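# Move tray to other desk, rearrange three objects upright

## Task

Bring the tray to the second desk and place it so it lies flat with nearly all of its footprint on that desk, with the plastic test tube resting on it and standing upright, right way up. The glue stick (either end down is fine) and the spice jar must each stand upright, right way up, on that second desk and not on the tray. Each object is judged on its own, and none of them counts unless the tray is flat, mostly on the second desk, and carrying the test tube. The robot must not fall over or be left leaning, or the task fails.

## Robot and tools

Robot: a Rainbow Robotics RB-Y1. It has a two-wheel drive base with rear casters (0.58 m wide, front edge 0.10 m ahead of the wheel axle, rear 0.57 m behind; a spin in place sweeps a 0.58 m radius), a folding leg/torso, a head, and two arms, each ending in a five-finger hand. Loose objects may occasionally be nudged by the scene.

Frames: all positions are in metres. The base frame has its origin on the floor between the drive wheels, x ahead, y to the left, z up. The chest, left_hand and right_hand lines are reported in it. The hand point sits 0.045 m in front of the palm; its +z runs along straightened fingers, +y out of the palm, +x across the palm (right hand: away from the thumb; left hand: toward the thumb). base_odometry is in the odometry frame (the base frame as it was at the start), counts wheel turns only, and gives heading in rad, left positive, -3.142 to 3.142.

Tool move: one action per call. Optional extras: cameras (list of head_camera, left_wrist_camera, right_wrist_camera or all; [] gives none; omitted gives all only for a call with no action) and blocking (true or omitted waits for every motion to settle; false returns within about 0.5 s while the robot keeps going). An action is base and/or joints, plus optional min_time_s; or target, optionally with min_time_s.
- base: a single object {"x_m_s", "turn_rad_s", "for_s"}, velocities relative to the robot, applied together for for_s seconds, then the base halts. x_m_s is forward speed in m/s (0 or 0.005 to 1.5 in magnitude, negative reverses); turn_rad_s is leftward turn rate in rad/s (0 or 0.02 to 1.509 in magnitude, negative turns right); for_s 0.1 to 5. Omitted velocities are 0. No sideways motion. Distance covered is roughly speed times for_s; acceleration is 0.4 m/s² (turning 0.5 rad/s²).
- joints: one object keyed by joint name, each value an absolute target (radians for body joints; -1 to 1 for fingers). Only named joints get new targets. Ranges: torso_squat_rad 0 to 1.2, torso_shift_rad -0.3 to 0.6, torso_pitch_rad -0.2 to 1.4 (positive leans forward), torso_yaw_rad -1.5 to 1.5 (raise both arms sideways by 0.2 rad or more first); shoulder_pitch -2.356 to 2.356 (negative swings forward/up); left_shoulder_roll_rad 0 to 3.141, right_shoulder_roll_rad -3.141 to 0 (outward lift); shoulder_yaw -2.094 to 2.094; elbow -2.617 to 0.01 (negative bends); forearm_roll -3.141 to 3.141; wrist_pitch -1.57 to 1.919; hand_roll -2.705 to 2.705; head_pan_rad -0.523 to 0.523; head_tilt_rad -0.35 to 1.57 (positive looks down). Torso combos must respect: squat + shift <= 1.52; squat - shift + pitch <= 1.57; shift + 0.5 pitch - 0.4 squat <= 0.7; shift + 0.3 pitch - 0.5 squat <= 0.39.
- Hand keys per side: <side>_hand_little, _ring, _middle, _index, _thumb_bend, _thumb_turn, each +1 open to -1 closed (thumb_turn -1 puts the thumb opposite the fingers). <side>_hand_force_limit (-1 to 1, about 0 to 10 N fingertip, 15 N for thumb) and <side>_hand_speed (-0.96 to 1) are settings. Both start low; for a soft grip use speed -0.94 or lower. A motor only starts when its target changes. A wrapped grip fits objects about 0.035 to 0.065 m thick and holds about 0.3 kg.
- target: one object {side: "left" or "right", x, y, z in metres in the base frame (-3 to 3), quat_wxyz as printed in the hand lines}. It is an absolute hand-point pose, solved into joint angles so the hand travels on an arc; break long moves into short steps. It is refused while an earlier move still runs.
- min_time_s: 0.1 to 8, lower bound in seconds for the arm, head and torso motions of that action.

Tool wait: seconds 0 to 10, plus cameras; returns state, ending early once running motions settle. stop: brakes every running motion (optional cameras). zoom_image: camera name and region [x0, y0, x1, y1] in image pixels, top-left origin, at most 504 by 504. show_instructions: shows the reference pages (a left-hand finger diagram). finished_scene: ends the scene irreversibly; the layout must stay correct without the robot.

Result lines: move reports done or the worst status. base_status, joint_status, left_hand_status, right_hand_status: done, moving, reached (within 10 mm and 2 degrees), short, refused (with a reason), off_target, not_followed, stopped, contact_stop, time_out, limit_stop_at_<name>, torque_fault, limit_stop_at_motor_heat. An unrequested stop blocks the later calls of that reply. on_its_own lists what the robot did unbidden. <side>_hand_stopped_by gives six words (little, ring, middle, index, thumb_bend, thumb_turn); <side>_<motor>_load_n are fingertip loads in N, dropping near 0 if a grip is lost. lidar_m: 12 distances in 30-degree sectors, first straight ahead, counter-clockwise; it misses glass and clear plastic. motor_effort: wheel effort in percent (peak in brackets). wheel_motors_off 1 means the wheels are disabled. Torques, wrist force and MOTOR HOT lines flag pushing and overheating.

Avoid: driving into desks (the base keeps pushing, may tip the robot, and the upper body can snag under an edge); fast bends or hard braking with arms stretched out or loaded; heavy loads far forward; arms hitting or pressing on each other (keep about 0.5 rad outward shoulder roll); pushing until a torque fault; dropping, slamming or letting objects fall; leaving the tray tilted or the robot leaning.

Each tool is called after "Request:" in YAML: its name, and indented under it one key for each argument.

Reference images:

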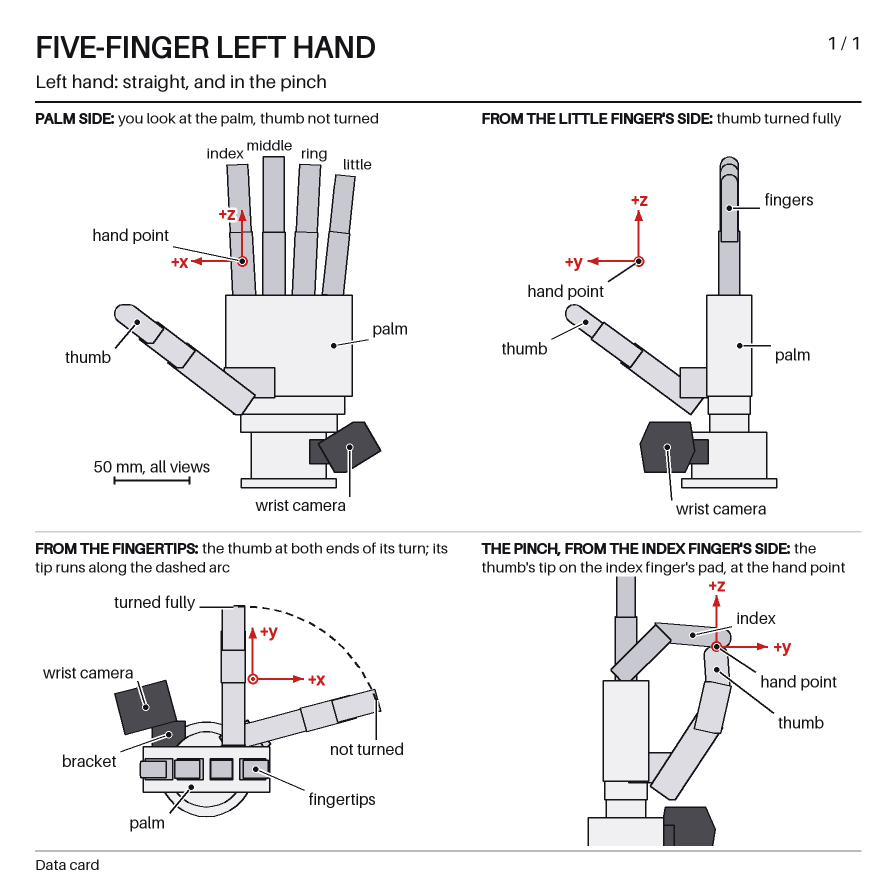

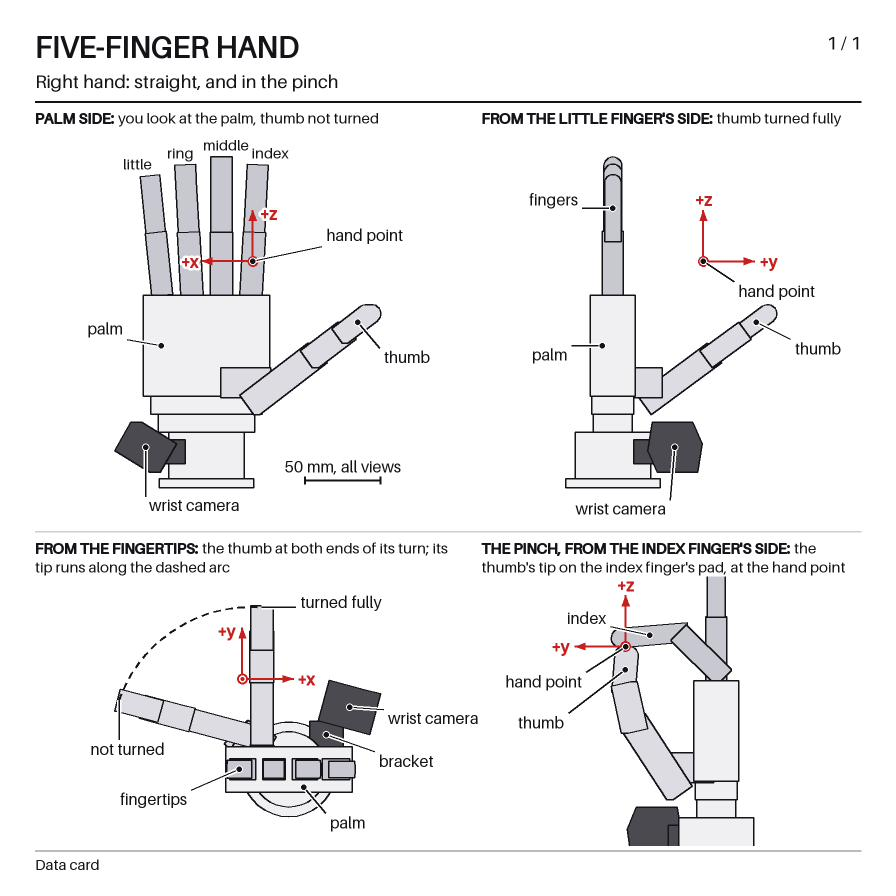

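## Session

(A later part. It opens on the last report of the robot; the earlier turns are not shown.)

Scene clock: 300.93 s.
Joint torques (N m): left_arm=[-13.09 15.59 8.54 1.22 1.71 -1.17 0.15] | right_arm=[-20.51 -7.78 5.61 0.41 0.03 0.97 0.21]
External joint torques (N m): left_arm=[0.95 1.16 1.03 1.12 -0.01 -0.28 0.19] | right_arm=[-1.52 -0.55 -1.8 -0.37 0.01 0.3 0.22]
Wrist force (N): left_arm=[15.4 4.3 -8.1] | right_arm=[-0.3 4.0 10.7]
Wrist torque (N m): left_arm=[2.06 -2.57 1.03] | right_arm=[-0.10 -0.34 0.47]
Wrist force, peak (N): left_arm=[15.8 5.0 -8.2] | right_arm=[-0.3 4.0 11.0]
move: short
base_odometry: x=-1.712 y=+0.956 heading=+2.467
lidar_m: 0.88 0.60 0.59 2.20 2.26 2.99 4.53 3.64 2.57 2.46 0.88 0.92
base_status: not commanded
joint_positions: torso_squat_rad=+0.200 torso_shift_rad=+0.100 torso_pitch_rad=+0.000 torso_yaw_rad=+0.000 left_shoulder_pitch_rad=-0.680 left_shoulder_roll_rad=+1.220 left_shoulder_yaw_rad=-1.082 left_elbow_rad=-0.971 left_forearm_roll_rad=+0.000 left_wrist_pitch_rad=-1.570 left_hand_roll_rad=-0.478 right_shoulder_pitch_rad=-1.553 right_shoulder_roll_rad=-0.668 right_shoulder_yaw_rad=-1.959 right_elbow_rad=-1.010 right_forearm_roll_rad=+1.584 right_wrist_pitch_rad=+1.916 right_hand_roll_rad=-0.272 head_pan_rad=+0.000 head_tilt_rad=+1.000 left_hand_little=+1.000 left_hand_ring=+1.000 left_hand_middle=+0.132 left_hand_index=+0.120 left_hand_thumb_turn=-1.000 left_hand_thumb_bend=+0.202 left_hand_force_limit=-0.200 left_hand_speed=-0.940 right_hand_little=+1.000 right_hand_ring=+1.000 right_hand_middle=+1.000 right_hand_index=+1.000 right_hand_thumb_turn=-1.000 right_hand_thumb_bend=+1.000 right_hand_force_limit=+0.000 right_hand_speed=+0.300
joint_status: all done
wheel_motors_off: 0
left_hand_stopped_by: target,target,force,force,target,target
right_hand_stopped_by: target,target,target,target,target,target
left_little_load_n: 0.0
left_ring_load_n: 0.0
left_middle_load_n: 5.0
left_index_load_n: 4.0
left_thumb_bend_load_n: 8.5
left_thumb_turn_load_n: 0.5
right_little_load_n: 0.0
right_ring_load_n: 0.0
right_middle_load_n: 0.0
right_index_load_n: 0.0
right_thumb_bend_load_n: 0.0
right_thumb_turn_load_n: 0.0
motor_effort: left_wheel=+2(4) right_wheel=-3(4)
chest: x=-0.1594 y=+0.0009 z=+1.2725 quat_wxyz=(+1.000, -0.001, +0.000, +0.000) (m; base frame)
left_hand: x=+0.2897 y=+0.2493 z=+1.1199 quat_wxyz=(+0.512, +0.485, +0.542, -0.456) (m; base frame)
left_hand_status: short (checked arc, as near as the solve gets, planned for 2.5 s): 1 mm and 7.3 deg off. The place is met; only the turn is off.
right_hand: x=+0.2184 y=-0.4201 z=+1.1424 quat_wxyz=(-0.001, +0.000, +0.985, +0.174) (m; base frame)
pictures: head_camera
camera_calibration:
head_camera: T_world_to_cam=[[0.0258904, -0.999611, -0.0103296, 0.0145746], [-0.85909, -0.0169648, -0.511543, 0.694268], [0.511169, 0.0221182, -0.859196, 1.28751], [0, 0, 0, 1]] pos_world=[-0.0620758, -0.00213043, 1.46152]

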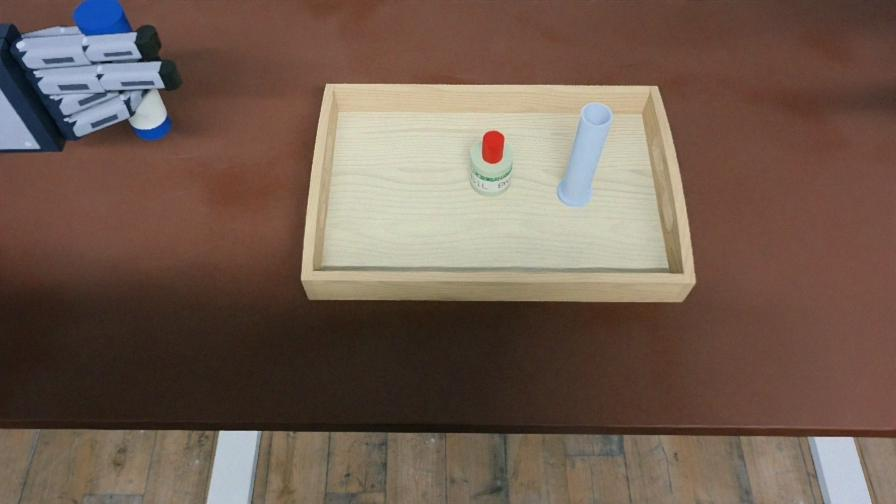

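Request:
move:
  cameras: ["head_camera"]
  target: {"side":"left","x":0.280,"y":0.225,"z":1.08,"quat_wxyz":[0.561,0.4304,0.561,-0.4304]}
  min_time_s: 2.5

Request:
move:
  cameras: ["head_camera","left_wrist_camera"]
  target: {"side":"left","x":0.280,"y":0.225,"z":1.04,"quat_wxyz":[0.561,0.4304,0.561,-0.4304]}
  min_time_s: 2

Scene clock: 304.37 s.
Joint torques (N m): left_arm=[-11.05 15.07 8.64 -2.22 1.74 -0.81 -0.44] | right_arm=[-20.57 -7.9 5.95 0.36 -0.01 0.97 0.19]
External joint torques (N m): left_arm=[1.1 1.02 0.77 -1.25 0.24 0.37 -0.4] | right_arm=[-1.58 -0.68 -1.46 -0.42 -0.03 0.31 0.19]
Wrist force (N): left_arm=[15.7 4.6 -8.5] | right_arm=[-0.3 3.9 10.7]
Wrist torque (N m): left_arm=[2.13 -2.58 0.94] | right_arm=[-0.10 -0.34 0.45]
Wrist force, peak (N): left_arm=[15.7 4.6 -8.5] | right_arm=[-0.3 3.8 11.1]
move: done
base_odometry: x=-1.712 y=+0.956 heading=+2.467
lidar_m: 0.88 0.59 0.59 2.20 2.26 2.99 4.53 3.64 2.58 2.45 0.89 0.92
base_status: not commanded
joint_positions: torso_squat_rad=+0.200 torso_shift_rad=+0.100 torso_pitch_rad=+0.000 torso_yaw_rad=+0.000 left_shoulder_pitch_rad=-0.488 left_shoulder_roll_rad=+1.229 left_shoulder_yaw_rad=-1.055 left_elbow_rad=-1.214 left_forearm_roll_rad=+0.110 left_wrist_pitch_rad=-1.322 left_hand_roll_rad=-0.649 right_shoulder_pitch_rad=-1.553 right_shoulder_roll_rad=-0.668 right_shoulder_yaw_rad=-1.959 right_elbow_rad=-1.010 right_forearm_roll_rad=+1.584 right_wrist_pitch_rad=+1.916 right_hand_roll_rad=-0.272 head_pan_rad=+0.000 head_tilt_rad=+1.000 left_hand_little=+1.000 left_hand_ring=+1.000 left_hand_middle=+0.132 left_hand_index=+0.120 left_hand_thumb_turn=-1.000 left_hand_thumb_bend=+0.202 left_hand_force_limit=-0.200 left_hand_speed=-0.940 right_hand_little=+1.000 right_hand_ring=+1.000 right_hand_middle=+1.000 right_hand_index=+1.000 right_hand_thumb_turn=-1.000 right_hand_thumb_bend=+1.000 right_hand_force_limit=+0.000 right_hand_speed=+0.300
joint_status: all done
wheel_motors_off: 0
left_hand_stopped_by: target,target,force,force,target,target
right_hand_stopped_by: target,target,target,target,target,target
left_little_load_n: 0.0
left_ring_load_n: 0.0
left_middle_load_n: 4.5
left_index_load_n: 4.0
left_thumb_bend_load_n: 9.0
left_thumb_turn_load_n: 0.5
right_little_load_n: 0.0
right_ring_load_n: 0.0
right_middle_load_n: 0.0
right_index_load_n: 0.0
right_thumb_bend_load_n: 0.0
right_thumb_turn_load_n: 0.0
motor_effort: left_wheel=+3(4) right_wheel=-4(4)
chest: x=-0.1594 y=+0.0009 z=+1.2725 quat_wxyz=(+1.000, -0.001, +0.000, +0.000) (m; base frame)
left_hand: x=+0.2791 y=+0.2250 z=+1.0796 quat_wxyz=(+0.558, +0.433, +0.558, -0.437) (m; base frame)
left_hand_status: reached (checked arc, planned for 2.5 s): 1 mm and 0.9 deg off.
right_hand: x=+0.2184 y=-0.4201 z=+1.1424 quat_wxyz=(-0.001, +0.000, +0.985, +0.174) (m; base frame)
pictures: head_camera
camera_calibration:
head_camera: T_world_to_cam=[[0.0258904, -0.999611, -0.0103296, 0.0145746], [-0.85909, -0.0169648, -0.511543, 0.694268], [0.511169, 0.0221182, -0.859196, 1.28751], [0, 0, 0, 1]] pos_world=[-0.0620758, -0.00213043, 1.46152]

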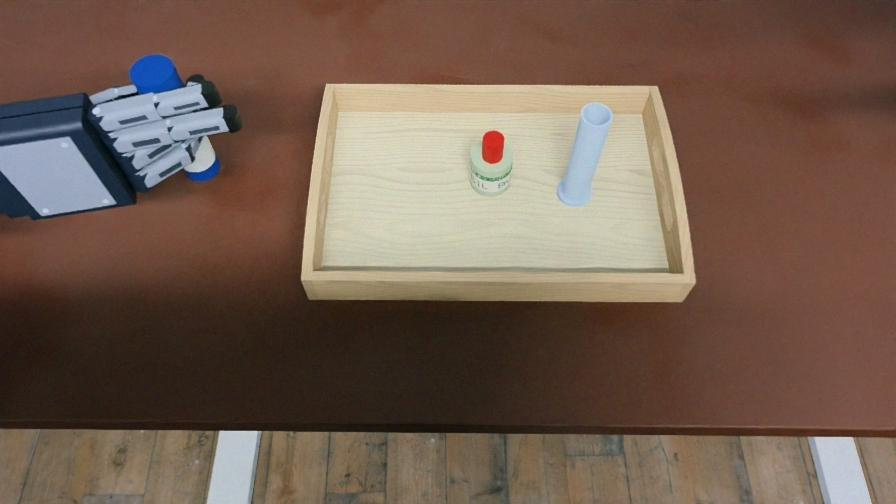

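Scene clock: 306.70 s.
Joint torques (N m): left_arm=[-11.21 12.54 5.47 -0.09 1.14 -1.5 -0.41] | right_arm=[-20.83 -8.04 5.47 0.54 -0.04 0.92 0.26]
External joint torques (N m): left_arm=[1.06 -1.14 -1.67 0.93 -0.31 -0.24 -0.38] | right_arm=[-1.83 -0.82 -1.94 -0.23 -0.07 0.26 0.26]
Wrist force (N): left_arm=[15.3 4.7 -8.3] | right_arm=[-0.4 4.1 10.8]
Wrist torque (N m): left_arm=[2.13 -2.57 0.90] | right_arm=[-0.08 -0.33 0.47]
Wrist force, peak (N): left_arm=[15.6 4.6 -9.2] | right_arm=[-0.3 4.1 10.9]
move: done
base_odometry: x=-1.712 y=+0.956 heading=+2.467
lidar_m: 0.88 0.60 0.59 2.20 2.26 2.99 4.54 3.64 2.58 2.46 0.89 0.92
base_status: not commanded
joint_positions: torso_squat_rad=+0.200 torso_shift_rad=+0.100 torso_pitch_rad=+0.000 torso_yaw_rad=+0.000 left_shoulder_pitch_rad=-0.476 left_shoulder_roll_rad=+1.118 left_shoulder_yaw_rad=-1.079 left_elbow_rad=-1.069 left_forearm_roll_rad=+0.087 left_wrist_pitch_rad=-1.362 left_hand_roll_rad=-0.705 right_shoulder_pitch_rad=-1.553 right_shoulder_roll_rad=-0.668 right_shoulder_yaw_rad=-1.959 right_elbow_rad=-1.010 right_forearm_roll_rad=+1.584 right_wrist_pitch_rad=+1.916 right_hand_roll_rad=-0.272 head_pan_rad=+0.000 head_tilt_rad=+1.000 left_hand_little=+1.000 left_hand_ring=+1.000 left_hand_middle=+0.132 left_hand_index=+0.120 left_hand_thumb_turn=-1.000 left_hand_thumb_bend=+0.202 left_hand_force_limit=-0.200 left_hand_speed=-0.940 right_hand_little=+1.000 right_hand_ring=+1.000 right_hand_middle=+1.000 right_hand_index=+1.000 right_hand_thumb_turn=-1.000 right_hand_thumb_bend=+1.000 right_hand_force_limit=+0.000 right_hand_speed=+0.300
joint_status: all done
wheel_motors_off: 0
left_hand_stopped_by: target,target,force,force,target,target
right_hand_stopped_by: target,target,target,target,target,target
left_little_load_n: 0.0
left_ring_load_n: 0.0
left_middle_load_n: 4.5
left_index_load_n: 4.5
left_thumb_bend_load_n: 8.5
left_thumb_turn_load_n: 0.5
right_little_load_n: -0.5
right_ring_load_n: 0.0
right_middle_load_n: 0.0
right_index_load_n: 0.0
right_thumb_bend_load_n: 0.0
right_thumb_turn_load_n: 0.0
motor_effort: left_wheel=+3(4) right_wheel=-4(4)
chest: x=-0.1594 y=+0.0009 z=+1.2725 quat_wxyz=(+1.000, -0.001, +0.000, +0.000) (m; base frame)
left_hand: x=+0.2798 y=+0.2249 z=+1.0402 quat_wxyz=(+0.561, +0.430, +0.562, -0.430) (m; base frame)
left_hand_status: reached (checked arc, planned for 2.0 s): 0 mm and 0.1 deg off.
right_hand: x=+0.2184 y=-0.4201 z=+1.1424 quat_wxyz=(-0.001, +0.000, +0.985, +0.174) (m; base frame)
pictures: head_camera, left_wrist_camera
camera_calibration:
head_camera: T_world_to_cam=[[0.0258904, -0.999611, -0.0103296, 0.0145746], [-0.85909, -0.0169648, -0.511543, 0.694268], [0.511169, 0.0221182, -0.859196, 1.28751], [0, 0, 0, 1]] pos_world=[-0.0620758, -0.00213043, 1.46152]
left_wrist_camera: T_world_to_cam=[[-0.942633, -0.221811, -0.249486, 0.572287], [0.0789199, 0.57809, -0.812147, 0.691537], [0.324369, -0.785246, -0.527421, 0.749312], [0, 0, 0, 1]] pos_world=[0.241828, 0.315563, 1.09961]

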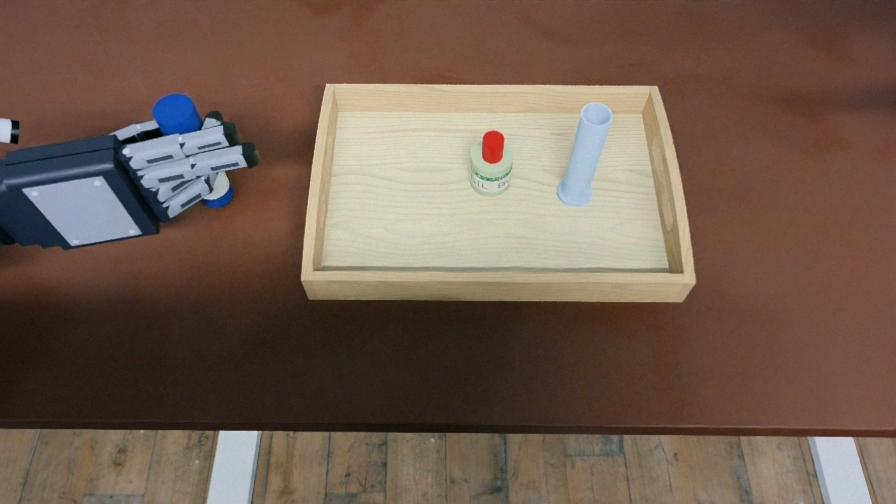

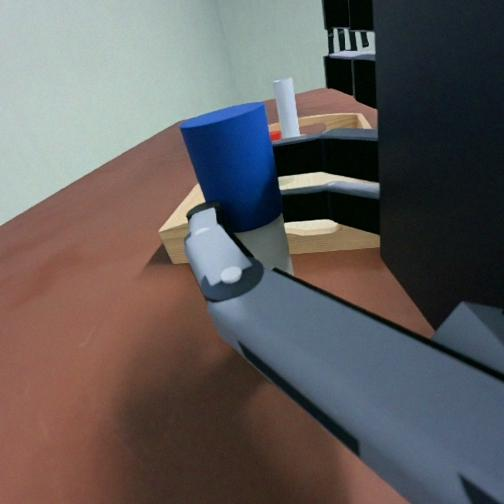

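Request:
move:
  cameras: []
  target: {"side":"left","x":0.280,"y":0.225,"z":1.031,"quat_wxyz":[0.561,0.4304,0.561,-0.4304]}
  min_time_s: 1.5

Request:
move:
  cameras: ["head_camera"]
  target: {"side":"left","x":0.280,"y":0.225,"z":1.028,"quat_wxyz":[0.561,0.4304,0.561,-0.4304]}
  min_time_s: 1

Scene clock: 308.90 s.
Joint torques (N m): left_arm=[-13.46 12.15 5.02 -0.13 1.39 -1.74 -0.32] | right_arm=[-20.67 -7.96 5.82 0.42 -0.06 0.89 0.21]
External joint torques (N m): left_arm=[-1.13 -1.43 -1.89 0.84 -0.06 -0.47 -0.28] | right_arm=[-1.67 -0.74 -1.59 -0.35 -0.09 0.23 0.21]
Wrist force (N): left_arm=[15.1 4.4 -8.2] | right_arm=[-0.3 4.1 10.8]
Wrist torque (N m): left_arm=[2.10 -2.50 0.92] | right_arm=[-0.07 -0.32 0.46]
Wrist force, peak (N): left_arm=[15.8 4.4 -8.6] | right_arm=[-0.4 4.1 11.0]
move: done
base_odometry: x=-1.712 y=+0.956 heading=+2.467
lidar_m: 0.87 0.59 0.59 2.20 2.26 2.99 4.53 3.64 2.58 2.45 0.88 0.92
base_status: not commanded
joint_positions: torso_squat_rad=+0.200 torso_shift_rad=+0.100 torso_pitch_rad=+0.000 torso_yaw_rad=+0.000 left_shoulder_pitch_rad=-0.478 left_shoulder_roll_rad=+1.087 left_shoulder_yaw_rad=-1.084 left_elbow_rad=-1.021 left_forearm_roll_rad=+0.079 left_wrist_pitch_rad=-1.384 left_hand_roll_rad=-0.714 right_shoulder_pitch_rad=-1.553 right_shoulder_roll_rad=-0.668 right_shoulder_yaw_rad=-1.959 right_elbow_rad=-1.010 right_forearm_roll_rad=+1.584 right_wrist_pitch_rad=+1.916 right_hand_roll_rad=-0.272 head_pan_rad=+0.000 head_tilt_rad=+1.000 left_hand_little=+1.000 left_hand_ring=+1.000 left_hand_middle=+0.132 left_hand_index=+0.120 left_hand_thumb_turn=-1.000 left_hand_thumb_bend=+0.202 left_hand_force_limit=-0.200 left_hand_speed=-0.940 right_hand_little=+1.000 right_hand_ring=+1.000 right_hand_middle=+1.000 right_hand_index=+1.000 right_hand_thumb_turn=-1.000 right_hand_thumb_bend=+1.000 right_hand_force_limit=+0.000 right_hand_speed=+0.300
joint_status: all done
wheel_motors_off: 0
left_hand_stopped_by: target,target,force,force,target,target
right_hand_stopped_by: target,target,target,target,target,target
left_little_load_n: 0.0
left_ring_load_n: 0.0
left_middle_load_n: 4.5
left_index_load_n: 4.5
left_thumb_bend_load_n: 8.5
left_thumb_turn_load_n: 0.5
right_little_load_n: 0.0
right_ring_load_n: 0.0
right_middle_load_n: 0.0
right_index_load_n: 0.0
right_thumb_bend_load_n: 0.0
right_thumb_turn_load_n: 0.5
motor_effort: left_wheel=+3(4) right_wheel=-3(4)
chest: x=-0.1594 y=+0.0009 z=+1.2725 quat_wxyz=(+1.000, -0.001, +0.000, +0.000) (m; base frame)
left_hand: x=+0.2796 y=+0.2249 z=+1.0310 quat_wxyz=(+0.561, +0.430, +0.562, -0.430) (m; base frame)
left_hand_status: reached (checked arc, planned for 1.5 s): 0 mm and 0.1 deg off.
right_hand: x=+0.2184 y=-0.4201 z=+1.1424 quat_wxyz=(-0.001, +0.000, +0.985, +0.174) (m; base frame)
pictures: none
No camera images: "cameras" was empty.

Scene clock: 310.23 s.
Joint torques (N m): left_arm=[-13.73 12.23 5.07 -0.17 1.2 -1.61 -0.53] | right_arm=[-20.75 -7.95 5.63 0.45 -0.02 0.9 0.21]
External joint torques (N m): left_arm=[-1.35 -1.3 -1.73 0.77 -0.25 -0.34 -0.49] | right_arm=[-1.76 -0.73 -1.78 -0.33 -0.04 0.24 0.21]
Wrist force (N): left_arm=[15.3 4.6 -8.4] | right_arm=[-0.4 4.0 10.6]
Wrist torque (N m): left_arm=[2.13 -2.56 0.91] | right_arm=[-0.07 -0.32 0.46]
Wrist force, peak (N): left_arm=[15.9 4.9 -7.9] | right_arm=[-0.4 4.0 11.1]
move: done
base_odometry: x=-1.712 y=+0.956 heading=+2.467
lidar_m: 0.88 0.60 0.59 2.20 2.26 2.99 4.53 3.64 2.58 2.45 0.89 0.92
base_status: not commanded
joint_positions: torso_squat_rad=+0.200 torso_shift_rad=+0.100 torso_pitch_rad=+0.000 torso_yaw_rad=+0.000 left_shoulder_pitch_rad=-0.480 left_shoulder_roll_rad=+1.073 left_shoulder_yaw_rad=-1.087 left_elbow_rad=-0.996 left_forearm_roll_rad=+0.076 left_wrist_pitch_rad=-1.396 left_hand_roll_rad=-0.716 right_shoulder_pitch_rad=-1.553 right_shoulder_roll_rad=-0.668 right_shoulder_yaw_rad=-1.959 right_elbow_rad=-1.010 right_forearm_roll_rad=+1.584 right_wrist_pitch_rad=+1.916 right_hand_roll_rad=-0.272 head_pan_rad=+0.000 head_tilt_rad=+1.000 left_hand_little=+1.000 left_hand_ring=+1.000 left_hand_middle=+0.132 left_hand_index=+0.120 left_hand_thumb_turn=-1.000 left_hand_thumb_bend=+0.202 left_hand_force_limit=-0.200 left_hand_speed=-0.940 right_hand_little=+1.000 right_hand_ring=+1.000 right_hand_middle=+1.000 right_hand_index=+1.000 right_hand_thumb_turn=-1.000 right_hand_thumb_bend=+1.000 right_hand_force_limit=+0.000 right_hand_speed=+0.300
joint_status: all done
wheel_motors_off: 0
left_hand_stopped_by: target,target,force,force,target,target
right_hand_stopped_by: target,target,target,target,target,target
left_little_load_n: -0.5
left_ring_load_n: 0.0
left_middle_load_n: 5.0
left_index_load_n: 4.5
left_thumb_bend_load_n: 9.0
left_thumb_turn_load_n: 0.5
right_little_load_n: 0.0
right_ring_load_n: 0.0
right_middle_load_n: 0.0
right_index_load_n: 0.0
right_thumb_bend_load_n: 0.0
right_thumb_turn_load_n: 0.0
motor_effort: left_wheel=+3(4) right_wheel=-3(4)
chest: x=-0.1594 y=+0.0009 z=+1.2725 quat_wxyz=(+1.000, -0.001, +0.000, +0.000) (m; base frame)
left_hand: x=+0.2798 y=+0.2250 z=+1.0279 quat_wxyz=(+0.561, +0.430, +0.561, -0.430) (m; base frame)
left_hand_status: reached (checked arc, planned for 1.0 s): 0 mm and 0.1 deg off.
right_hand: x=+0.2184 y=-0.4201 z=+1.1424 quat_wxyz=(-0.001, +0.000, +0.985, +0.174) (m; base frame)
pictures: head_camera
camera_calibration:
head_camera: T_world_to_cam=[[0.0258904, -0.999611, -0.0103296, 0.0145746], [-0.85909, -0.0169648, -0.511543, 0.694268], [0.511169, 0.0221182, -0.859196, 1.28751], [0, 0, 0, 1]] pos_world=[-0.0620758, -0.00213043, 1.46152]

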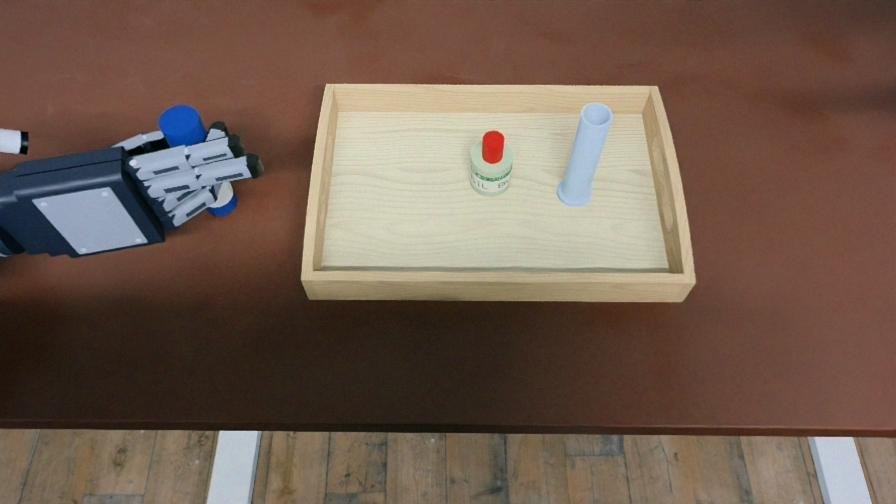

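Request:
move:
  cameras: []
  target: {"side":"left","x":0.280,"y":0.225,"z":1.0255,"quat_wxyz":[0.561,0.4304,0.561,-0.4304]}
  min_time_s: 1

Request:
move:
  cameras: ["head_camera","left_wrist_camera"]
  target: {"side":"left","x":0.280,"y":0.225,"z":1.0235,"quat_wxyz":[0.561,0.4304,0.561,-0.4304]}
  min_time_s: 1

Scene clock: 311.77 s.
Joint torques (N m): left_arm=[-11.81 11.26 3.4 0.52 0.62 -0.82 -0.13] | right_arm=[-20.67 -7.5 5.53 0.43 0.02 0.93 0.24]
External joint torques (N m): left_arm=[0.61 -2.23 -3.32 1.44 -0.83 0.46 -0.1] | right_arm=[-1.67 -0.28 -1.88 -0.35 0 0.27 0.24]
Wrist force (N): left_arm=[11.4 4.7 -9.0] | right_arm=[-0.4 4.0 10.8]
Wrist torque (N m): left_arm=[2.13 -2.54 0.90] | right_arm=[-0.09 -0.31 0.45]
Wrist force, peak (N): left_arm=[15.8 4.6 -8.5] | right_arm=[-0.4 4.0 11.0]
move: done
base_odometry: x=-1.712 y=+0.956 heading=+2.467
lidar_m: 0.88 0.60 0.59 2.20 2.26 2.99 4.53 3.64 2.58 2.46 0.88 0.92
base_status: not commanded
joint_positions: torso_squat_rad=+0.200 torso_shift_rad=+0.100 torso_pitch_rad=+0.000 torso_yaw_rad=+0.000 left_shoulder_pitch_rad=-0.482 left_shoulder_roll_rad=+1.063 left_shoulder_yaw_rad=-1.088 left_elbow_rad=-0.980 left_forearm_roll_rad=+0.073 left_wrist_pitch_rad=-1.404 left_hand_roll_rad=-0.719 right_shoulder_pitch_rad=-1.553 right_shoulder_roll_rad=-0.668 right_shoulder_yaw_rad=-1.959 right_elbow_rad=-1.010 right_forearm_roll_rad=+1.584 right_wrist_pitch_rad=+1.916 right_hand_roll_rad=-0.272 head_pan_rad=+0.000 head_tilt_rad=+1.000 left_hand_little=+1.000 left_hand_ring=+1.000 left_hand_middle=+0.132 left_hand_index=+0.120 left_hand_thumb_turn=-1.000 left_hand_thumb_bend=+0.202 left_hand_force_limit=-0.200 left_hand_speed=-0.940 right_hand_little=+1.000 right_hand_ring=+1.000 right_hand_middle=+1.000 right_hand_index=+1.000 right_hand_thumb_turn=-1.000 right_hand_thumb_bend=+1.000 right_hand_force_limit=+0.000 right_hand_speed=+0.300
joint_status: all done
wheel_motors_off: 0
left_hand_stopped_by: target,target,force,force,target,target
right_hand_stopped_by: target,target,target,target,target,target
left_little_load_n: 0.0
left_ring_load_n: 0.0
left_middle_load_n: 5.0
left_index_load_n: 3.0
left_thumb_bend_load_n: 9.0
left_thumb_turn_load_n: -1.5
right_little_load_n: 0.0
right_ring_load_n: 0.0
right_middle_load_n: 0.0
right_index_load_n: 0.0
right_thumb_bend_load_n: 0.0
right_thumb_turn_load_n: 0.0
motor_effort: left_wheel=+3(4) right_wheel=-3(4)
chest: x=-0.1594 y=+0.0009 z=+1.2725 quat_wxyz=(+1.000, -0.001, +0.000, +0.000) (m; base frame)
left_hand: x=+0.2801 y=+0.2250 z=+1.0258 quat_wxyz=(+0.561, +0.430, +0.561, -0.430) (m; base frame)
left_hand_status: reached (checked arc, planned for 1.0 s): 0 mm and 0.0 deg off.
right_hand: x=+0.2184 y=-0.4201 z=+1.1424 quat_wxyz=(-0.001, +0.000, +0.985, +0.174) (m; base frame)
pictures: none
No camera images: "cameras" was empty.

Scene clock: 313.10 s.
Joint torques (N m): left_arm=[-11.11 11.39 2.49 0.73 0.09 -0.68 -0.21] | right_arm=[-20.62 -7.88 5.63 0.4 0.06 0.9 0.19]
External joint torques (N m): left_arm=[1.34 -2.07 -4.17 1.64 -1.36 0.6 -0.18] | right_arm=[-1.63 -0.66 -1.78 -0.37 0.04 0.24 0.19]
Wrist force (N): left_arm=[9.6 5.4 -7.8] | right_arm=[-0.5 3.9 10.6]
Wrist torque (N m): left_arm=[2.08 -2.56 0.93] | right_arm=[-0.10 -0.29 0.45]
Wrist force, peak (N): left_arm=[12.2 4.0 -9.4] | right_arm=[-0.4 3.9 11.0]
move: done
base_odometry: x=-1.712 y=+0.956 heading=+2.467
lidar_m: 0.88 0.60 0.59 2.20 2.26 2.99 4.53 3.64 2.58 2.45 0.88 0.92
base_status: not commanded
joint_positions: torso_squat_rad=+0.200 torso_shift_rad=+0.100 torso_pitch_rad=+0.000 torso_yaw_rad=+0.000 left_shoulder_pitch_rad=-0.483 left_shoulder_roll_rad=+1.055 left_shoulder_yaw_rad=-1.089 left_elbow_rad=-0.967 left_forearm_roll_rad=+0.072 left_wrist_pitch_rad=-1.410 left_hand_roll_rad=-0.721 right_shoulder_pitch_rad=-1.553 right_shoulder_roll_rad=-0.668 right_shoulder_yaw_rad=-1.959 right_elbow_rad=-1.010 right_forearm_roll_rad=+1.584 right_wrist_pitch_rad=+1.916 right_hand_roll_rad=-0.272 head_pan_rad=+0.000 head_tilt_rad=+1.000 left_hand_little=+1.000 left_hand_ring=+1.000 left_hand_middle=+0.132 left_hand_index=+0.120 left_hand_thumb_turn=-1.000 left_hand_thumb_bend=+0.202 left_hand_force_limit=-0.200 left_hand_speed=-0.940 right_hand_little=+1.000 right_hand_ring=+1.000 right_hand_middle=+1.000 right_hand_index=+1.000 right_hand_thumb_turn=-1.000 right_hand_thumb_bend=+1.000 right_hand_force_limit=+0.000 right_hand_speed=+0.300
joint_status: all done
wheel_motors_off: 0
left_hand_stopped_by: target,target,force,force,target,target
right_hand_stopped_by: target,target,target,target,target,target
left_little_load_n: 0.0
left_ring_load_n: 0.0
left_middle_load_n: 4.0
left_index_load_n: 2.5
left_thumb_bend_load_n: 8.0
left_thumb_turn_load_n: -1.5
right_little_load_n: 0.0
right_ring_load_n: 0.0
right_middle_load_n: 0.0
right_index_load_n: 0.0
right_thumb_bend_load_n: 0.0
right_thumb_turn_load_n: 0.0
motor_effort: left_wheel=+3(4) right_wheel=-3(4)
chest: x=-0.1594 y=+0.0009 z=+1.2725 quat_wxyz=(+1.000, -0.001, +0.000, +0.000) (m; base frame)
left_hand: x=+0.2802 y=+0.2250 z=+1.0240 quat_wxyz=(+0.561, +0.430, +0.561, -0.430) (m; base frame)
left_hand_status: reached (checked arc, planned for 1.0 s): 1 mm and 0.1 deg off.
right_hand: x=+0.2184 y=-0.4201 z=+1.1424 quat_wxyz=(-0.001, +0.000, +0.985, +0.174) (m; base frame)
pictures: head_camera, left_wrist_camera
camera_calibration:
head_camera: T_world_to_cam=[[0.0258904, -0.999611, -0.0103296, 0.0145746], [-0.85909, -0.0169648, -0.511543, 0.694268], [0.511169, 0.0221182, -0.859196, 1.28751], [0, 0, 0, 1]] pos_world=[-0.0620758, -0.00213043, 1.46152]
left_wrist_camera: T_world_to_cam=[[-0.942624, -0.220973, -0.250263, 0.569235], [0.0807222, 0.576519, -0.813087, 0.679172], [0.323952, -0.786637, -0.525603, 0.739399], [0, 0, 0, 1]] pos_world=[0.242221, 0.315868, 1.08331]

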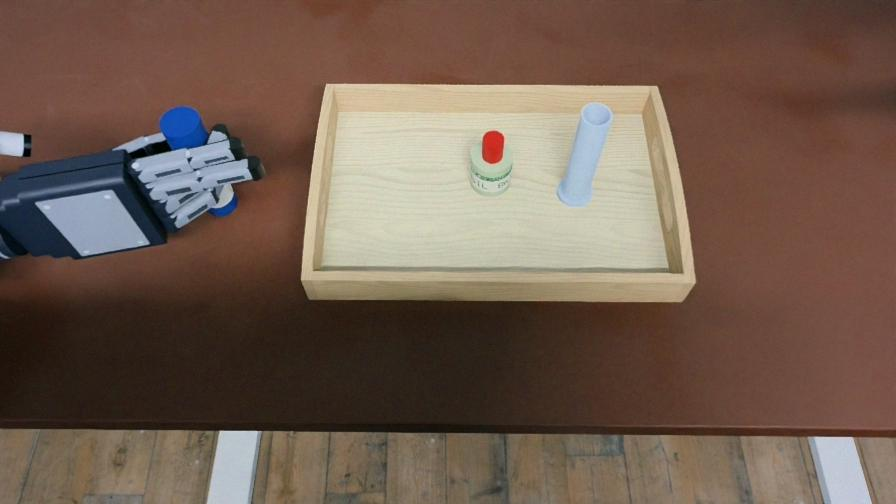

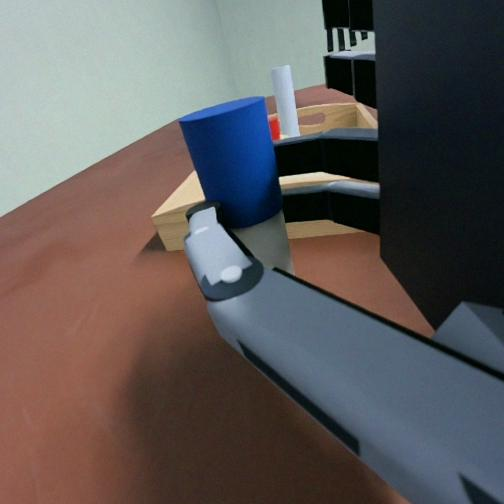

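Request:
move:
  cameras: []
  target: {"side":"left","x":0.280,"y":0.225,"z":1.0255,"quat_wxyz":[0.561,0.4304,0.561,-0.4304]}
  min_time_s: 1

Request:
move:
  cameras: ["head_camera","left_wrist_camera"]
  joints: {"left_hand_speed":-0.9,"left_hand_index":0.22,"left_hand_middle":0.23,"left_hand_thumb_bend":0.28}

Scene clock: 314.70 s.
Joint torques (N m): left_arm=[-11.58 14.96 7.83 -2 1.84 -0.93 0.23] | right_arm=[-20.77 -7.97 5.8 0.47 -0.03 0.95 0.21]
External joint torques (N m): left_arm=[0.85 1.47 1.12 -1.08 0.39 0.35 0.27] | right_arm=[-1.78 -0.74 -1.61 -0.3 -0.05 0.29 0.22]
Wrist force (N): left_arm=[15.2 4.4 -8.4] | right_arm=[-0.3 4.0 10.8]
Wrist torque (N m): left_arm=[2.12 -2.52 1.01] | right_arm=[-0.09 -0.32 0.46]
Wrist force, peak (N): left_arm=[16.1 3.8 -8.4] | right_arm=[-0.6 3.9 11.0]
move: done
base_odometry: x=-1.712 y=+0.956 heading=+2.467
lidar_m: 0.87 0.60 0.59 2.20 2.25 2.99 4.54 3.63 2.58 2.46 0.89 0.92
base_status: not commanded
joint_positions: torso_squat_rad=+0.200 torso_shift_rad=+0.100 torso_pitch_rad=+0.000 torso_yaw_rad=+0.000 left_shoulder_pitch_rad=-0.482 left_shoulder_roll_rad=+1.061 left_shoulder_yaw_rad=-1.088 left_elbow_rad=-0.977 left_forearm_roll_rad=+0.073 left_wrist_pitch_rad=-1.406 left_hand_roll_rad=-0.719 right_shoulder_pitch_rad=-1.553 right_shoulder_roll_rad=-0.668 right_shoulder_yaw_rad=-1.959 right_elbow_rad=-1.010 right_forearm_roll_rad=+1.584 right_wrist_pitch_rad=+1.916 right_hand_roll_rad=-0.272 head_pan_rad=+0.000 head_tilt_rad=+1.000 left_hand_little=+1.000 left_hand_ring=+1.000 left_hand_middle=+0.132 left_hand_index=+0.120 left_hand_thumb_turn=-1.000 left_hand_thumb_bend=+0.202 left_hand_force_limit=-0.200 left_hand_speed=-0.940 right_hand_little=+1.000 right_hand_ring=+1.000 right_hand_middle=+1.000 right_hand_index=+1.000 right_hand_thumb_turn=-1.000 right_hand_thumb_bend=+1.000 right_hand_force_limit=+0.000 right_hand_speed=+0.300
joint_status: all done
wheel_motors_off: 0
left_hand_stopped_by: target,target,force,force,target,target
right_hand_stopped_by: target,target,target,target,target,target
left_little_load_n: 0.0
left_ring_load_n: 0.0
left_middle_load_n: 4.0
left_index_load_n: 4.0
left_thumb_bend_load_n: 7.5
left_thumb_turn_load_n: 0.0
right_little_load_n: 0.0
right_ring_load_n: 0.0
right_middle_load_n: 0.0
right_index_load_n: 0.0
right_thumb_bend_load_n: 0.0
right_thumb_turn_load_n: 0.0
motor_effort: left_wheel=+3(4) right_wheel=-3(4)
chest: x=-0.1594 y=+0.0009 z=+1.2725 quat_wxyz=(+1.000, -0.001, +0.000, +0.000) (m; base frame)
left_hand: x=+0.2799 y=+0.2248 z=+1.0253 quat_wxyz=(+0.561, +0.430, +0.561, -0.431) (m; base frame)
left_hand_status: reached (checked arc, planned for 1.0 s): 0 mm and 0.0 deg off.
right_hand: x=+0.2184 y=-0.4201 z=+1.1424 quat_wxyz=(-0.001, +0.000, +0.985, +0.174) (m; base frame)
pictures: none
No camera images: "cameras" was empty.

Scene clock: 315.73 s.
Joint torques (N m): left_arm=[-11.53 14.89 7.41 -2.25 1.69 -1.15 0.17] | right_arm=[-20.6 -7.8 5.82 0.46 -0.04 1.03 0.22]
External joint torques (N m): left_arm=[0.9 1.41 0.7 -1.33 0.24 0.13 0.2] | right_arm=[-1.61 -0.58 -1.59 -0.32 -0.06 0.36 0.22]
Wrist force (N): left_arm=[15.1 4.6 -8.7] | right_arm=[-0.3 4.1 10.6]
Wrist torque (N m): left_arm=[2.13 -2.63 1.04] | right_arm=[-0.07 -0.33 0.46]
Wrist force, peak (N): left_arm=[15.3 5.0 -8.4] | right_arm=[-0.4 4.0 11.0]
move: done
base_odometry: x=-1.712 y=+0.956 heading=+2.467
lidar_m: 0.87 0.60 0.59 2.20 2.26 2.99 4.53 3.64 2.58 2.46 0.88 0.92
base_status: not commanded
joint_positions: torso_squat_rad=+0.200 torso_shift_rad=+0.100 torso_pitch_rad=+0.000 torso_yaw_rad=+0.000 left_shoulder_pitch_rad=-0.482 left_shoulder_roll_rad=+1.061 left_shoulder_yaw_rad=-1.088 left_elbow_rad=-0.977 left_forearm_roll_rad=+0.073 left_wrist_pitch_rad=-1.406 left_hand_roll_rad=-0.719 right_shoulder_pitch_rad=-1.553 right_shoulder_roll_rad=-0.668 right_shoulder_yaw_rad=-1.959 right_elbow_rad=-1.010 right_forearm_roll_rad=+1.584 right_wrist_pitch_rad=+1.916 right_hand_roll_rad=-0.272 head_pan_rad=+0.000 head_tilt_rad=+1.000 left_hand_little=+1.000 left_hand_ring=+1.000 left_hand_middle=+0.230 left_hand_index=+0.220 left_hand_thumb_turn=-1.000 left_hand_thumb_bend=+0.280 left_hand_force_limit=-0.200 left_hand_speed=-0.900 right_hand_little=+1.000 right_hand_ring=+1.000 right_hand_middle=+1.000 right_hand_index=+1.000 right_hand_thumb_turn=-1.000 right_hand_thumb_bend=+1.000 right_hand_force_limit=+0.000 right_hand_speed=+0.300
joint_status: all done
wheel_motors_off: 0
left_hand_stopped_by: target,target,target,target,target,target
right_hand_stopped_by: target,target,target,target,target,target
left_little_load_n: 0.0
left_ring_load_n: 0.0
left_middle_load_n: 0.0
left_index_load_n: 0.0
left_thumb_bend_load_n: 0.0
left_thumb_turn_load_n: 0.0
right_little_load_n: 0.0
right_ring_load_n: 0.0
right_middle_load_n: 0.0
right_index_load_n: 0.0
right_thumb_bend_load_n: 0.0
right_thumb_turn_load_n: 0.0
motor_effort: left_wheel=+3(4) right_wheel=-3(4)
chest: x=-0.1594 y=+0.0009 z=+1.2725 quat_wxyz=(+1.000, -0.001, +0.000, +0.000) (m; base frame)
left_hand: x=+0.2799 y=+0.2248 z=+1.0253 quat_wxyz=(+0.561, +0.430, +0.561, -0.431) (m; base frame)
right_hand: x=+0.2184 y=-0.4201 z=+1.1424 quat_wxyz=(-0.001, +0.000, +0.985, +0.174) (m; base frame)
pictures: head_camera, left_wrist_camera
camera_calibration:
head_camera: T_world_to_cam=[[0.0258904, -0.999611, -0.0103296, 0.0145746], [-0.85909, -0.0169648, -0.511543, 0.694268], [0.511169, 0.0221182, -0.859196, 1.28751], [0, 0, 0, 1]] pos_world=[-0.0620758, -0.00213043, 1.46152]
left_wrist_camera: T_world_to_cam=[[-0.943073, -0.220164, -0.249283, 0.56812], [0.0803129, 0.576593, -0.813074, 0.680422], [0.322745, -0.786809, -0.526087, 0.740859], [0, 0, 0, 1]] pos_world=[0.242024, 0.315667, 1.08461]

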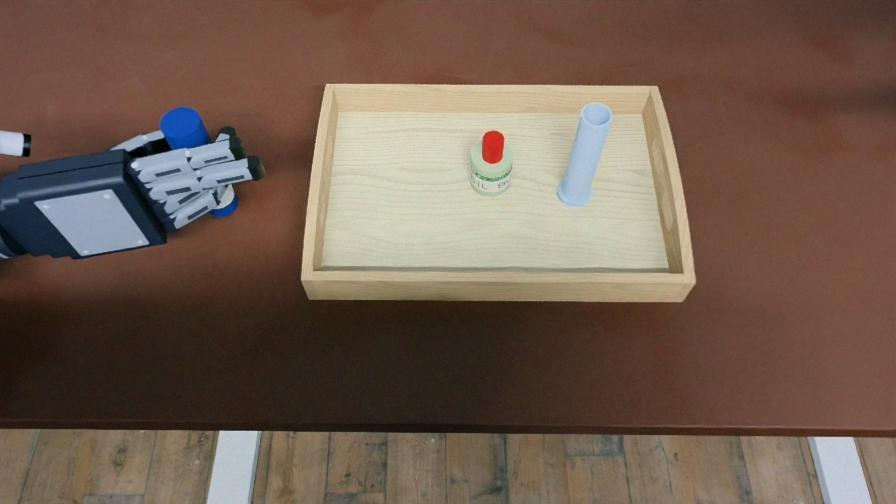

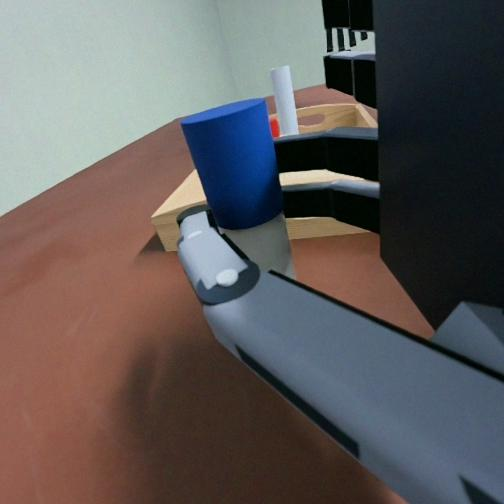

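Released. Open fully and rise straight up.

Request:
move:
  cameras: ["head_camera"]
  joints: {"left_hand_speed":-0.3,"left_hand_index":1,"left_hand_middle":1,"left_hand_thumb_bend":1}

Request:
move:
  cameras: ["head_camera"]
  target: {"side":"left","x":0.280,"y":0.227,"z":1.13,"quat_wxyz":[0.561,0.4304,0.561,-0.4304]}
  min_time_s: 2.5

Scene clock: 317.10 s.
Joint torques (N m): left_arm=[-11.44 14.8 7.37 -1.94 1.65 -1.23 0.09] | right_arm=[-20.77 -7.74 5.59 0.48 0.02 0.88 0.16]
External joint torques (N m): left_arm=[0.98 1.32 0.66 -1.02 0.2 0.05 0.12] | right_arm=[-1.78 -0.52 -1.82 -0.29 0 0.22 0.17]
Wrist force (N): left_arm=[14.6 3.6 -7.7] | right_arm=[-0.4 3.8 11.0]
Wrist torque (N m): left_arm=[1.93 -2.52 1.01] | right_arm=[-0.12 -0.32 0.45]
Wrist force, peak (N): left_arm=[15.3 4.2 -8.2] | right_arm=[-0.2 3.9 11.0]
move: done
base_odometry: x=-1.712 y=+0.956 heading=+2.467
lidar_m: 0.87 0.60 0.59 2.20 2.26 2.99 4.53 3.64 2.58 2.46 0.88 0.92
base_status: not commanded
joint_positions: torso_squat_rad=+0.200 torso_shift_rad=+0.100 torso_pitch_rad=+0.000 torso_yaw_rad=+0.000 left_shoulder_pitch_rad=-0.482 left_shoulder_roll_rad=+1.061 left_shoulder_yaw_rad=-1.088 left_elbow_rad=-0.977 left_forearm_roll_rad=+0.073 left_wrist_pitch_rad=-1.406 left_hand_roll_rad=-0.719 right_shoulder_pitch_rad=-1.553 right_shoulder_roll_rad=-0.668 right_shoulder_yaw_rad=-1.959 right_elbow_rad=-1.010 right_forearm_roll_rad=+1.584 right_wrist_pitch_rad=+1.916 right_hand_roll_rad=-0.272 head_pan_rad=+0.000 head_tilt_rad=+1.000 left_hand_little=+1.000 left_hand_ring=+1.000 left_hand_middle=+1.000 left_hand_index=+1.000 left_hand_thumb_turn=-1.000 left_hand_thumb_bend=+1.000 left_hand_force_limit=-0.200 left_hand_speed=-0.300 right_hand_little=+1.000 right_hand_ring=+1.000 right_hand_middle=+1.000 right_hand_index=+1.000 right_hand_thumb_turn=-1.000 right_hand_thumb_bend=+1.000 right_hand_force_limit=+0.000 right_hand_speed=+0.300
joint_status: all done
wheel_motors_off: 0
left_hand_stopped_by: target,target,target,target,target,target
right_hand_stopped_by: target,target,target,target,target,target
left_little_load_n: 0.0
left_ring_load_n: 0.0
left_middle_load_n: 0.0
left_index_load_n: 0.0
left_thumb_bend_load_n: 0.0
left_thumb_turn_load_n: 0.5
right_little_load_n: 0.0
right_ring_load_n: 0.0
right_middle_load_n: 0.5
right_index_load_n: 0.0
right_thumb_bend_load_n: 0.0
right_thumb_turn_load_n: 0.0
motor_effort: left_wheel=+3(4) right_wheel=-4(4)
chest: x=-0.1594 y=+0.0009 z=+1.2725 quat_wxyz=(+1.000, -0.001, +0.000, +0.000) (m; base frame)
left_hand: x=+0.2799 y=+0.2248 z=+1.0253 quat_wxyz=(+0.561, +0.430, +0.561, -0.431) (m; base frame)
right_hand: x=+0.2184 y=-0.4201 z=+1.1424 quat_wxyz=(-0.001, +0.000, +0.985, +0.174) (m; base frame)
pictures: head_camera
camera_calibration:
head_camera: T_world_to_cam=[[0.0258904, -0.999611, -0.0103296, 0.0145746], [-0.85909, -0.0169648, -0.511543, 0.694268], [0.511169, 0.0221182, -0.859196, 1.28751], [0, 0, 0, 1]] pos_world=[-0.0620758, -0.00213043, 1.46152]

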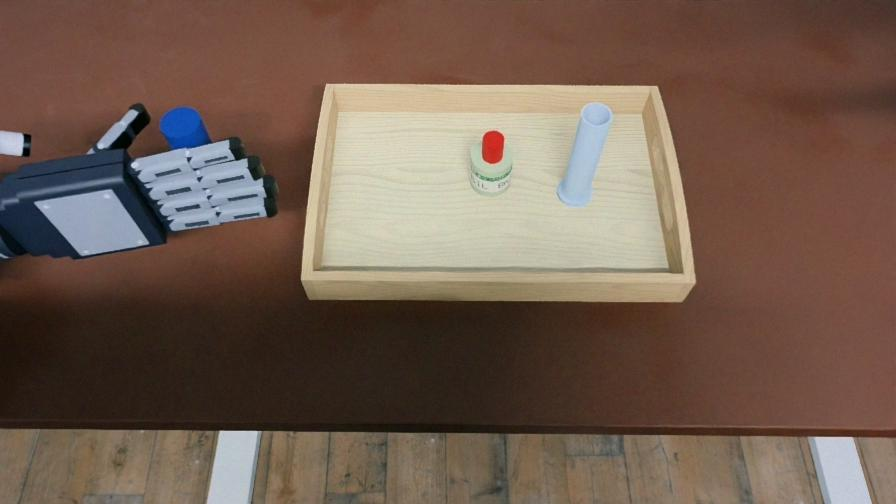

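Scene clock: 319.93 s.
Joint torques (N m): left_arm=[-12.24 15.52 9 -1.71 1.78 -0.91 0.13] | right_arm=[-20.61 -7.89 5.76 0.51 0.01 0.88 0.16]
External joint torques (N m): left_arm=[-0.51 1.17 0.38 -0.94 0.24 0.19 0.16] | right_arm=[-1.62 -0.67 -1.66 -0.27 -0.01 0.22 0.16]
Wrist force (N): left_arm=[14.4 4.6 -8.1] | right_arm=[-0.4 4.1 10.9]
Wrist torque (N m): left_arm=[2.10 -2.51 1.02] | right_arm=[-0.09 -0.32 0.46]
Wrist force, peak (N): left_arm=[15.5 4.3 -8.6] | right_arm=[-0.1 4.0 11.1]
move: done
base_odometry: x=-1.712 y=+0.956 heading=+2.467
lidar_m: 0.88 0.59 0.59 2.20 2.26 2.99 4.53 3.64 2.58 2.46 0.88 0.92
base_status: not commanded
joint_positions: torso_squat_rad=+0.200 torso_shift_rad=+0.100 torso_pitch_rad=+0.000 torso_yaw_rad=+0.000 left_shoulder_pitch_rad=-0.491 left_shoulder_roll_rad=+1.374 left_shoulder_yaw_rad=-1.013 left_elbow_rad=-1.398 left_forearm_roll_rad=+0.159 left_wrist_pitch_rad=-1.244 left_hand_roll_rad=-0.597 right_shoulder_pitch_rad=-1.553 right_shoulder_roll_rad=-0.668 right_shoulder_yaw_rad=-1.959 right_elbow_rad=-1.010 right_forearm_roll_rad=+1.584 right_wrist_pitch_rad=+1.916 right_hand_roll_rad=-0.272 head_pan_rad=+0.000 head_tilt_rad=+1.000 left_hand_little=+1.000 left_hand_ring=+1.000 left_hand_middle=+1.000 left_hand_index=+1.000 left_hand_thumb_turn=-1.000 left_hand_thumb_bend=+1.000 left_hand_force_limit=-0.200 left_hand_speed=-0.300 right_hand_little=+1.000 right_hand_ring=+1.000 right_hand_middle=+1.000 right_hand_index=+1.000 right_hand_thumb_turn=-1.000 right_hand_thumb_bend=+1.000 right_hand_force_limit=+0.000 right_hand_speed=+0.300
joint_status: all done
wheel_motors_off: 0
left_hand_stopped_by: target,target,target,target,target,target
right_hand_stopped_by: target,target,target,target,target,target
left_little_load_n: 0.0
left_ring_load_n: 0.0
left_middle_load_n: 0.0
left_index_load_n: 0.0
left_thumb_bend_load_n: 0.0
left_thumb_turn_load_n: 0.0
right_little_load_n: 0.0
right_ring_load_n: 0.0
right_middle_load_n: 0.0
right_index_load_n: 0.0
right_thumb_bend_load_n: 0.0
right_thumb_turn_load_n: 0.0
motor_effort: left_wheel=+3(4) right_wheel=-3(4)
chest: x=-0.1594 y=+0.0009 z=+1.2725 quat_wxyz=(+1.000, -0.001, +0.000, +0.000) (m; base frame)
left_hand: x=+0.2796 y=+0.2268 z=+1.1294 quat_wxyz=(+0.560, +0.431, +0.560, -0.433) (m; base frame)
left_hand_status: reached (checked arc, planned for 2.5 s): 1 mm and 0.3 deg off.
right_hand: x=+0.2184 y=-0.4201 z=+1.1424 quat_wxyz=(-0.001, +0.000, +0.985, +0.174) (m; base frame)
pictures: head_camera
camera_calibration:
head_camera: T_world_to_cam=[[0.0258904, -0.999611, -0.0103296, 0.0145746], [-0.85909, -0.0169648, -0.511543, 0.694268], [0.511169, 0.0221182, -0.859196, 1.28751], [0, 0, 0, 1]] pos_world=[-0.0620758, -0.00213043, 1.46152]

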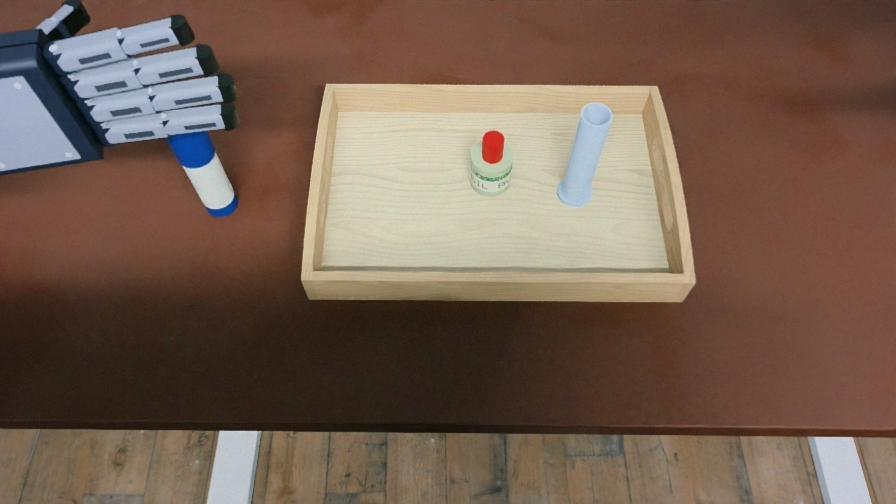

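Request:
zoom_image:
  camera: "head_camera"
  region: [430, 90, 650, 230]

Scaled by 2.291 from the camera's 896x504 image, which has a finer 1280x720 frame.

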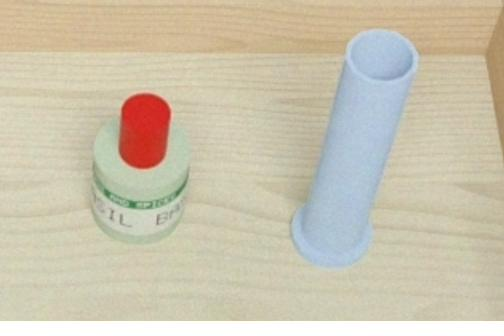

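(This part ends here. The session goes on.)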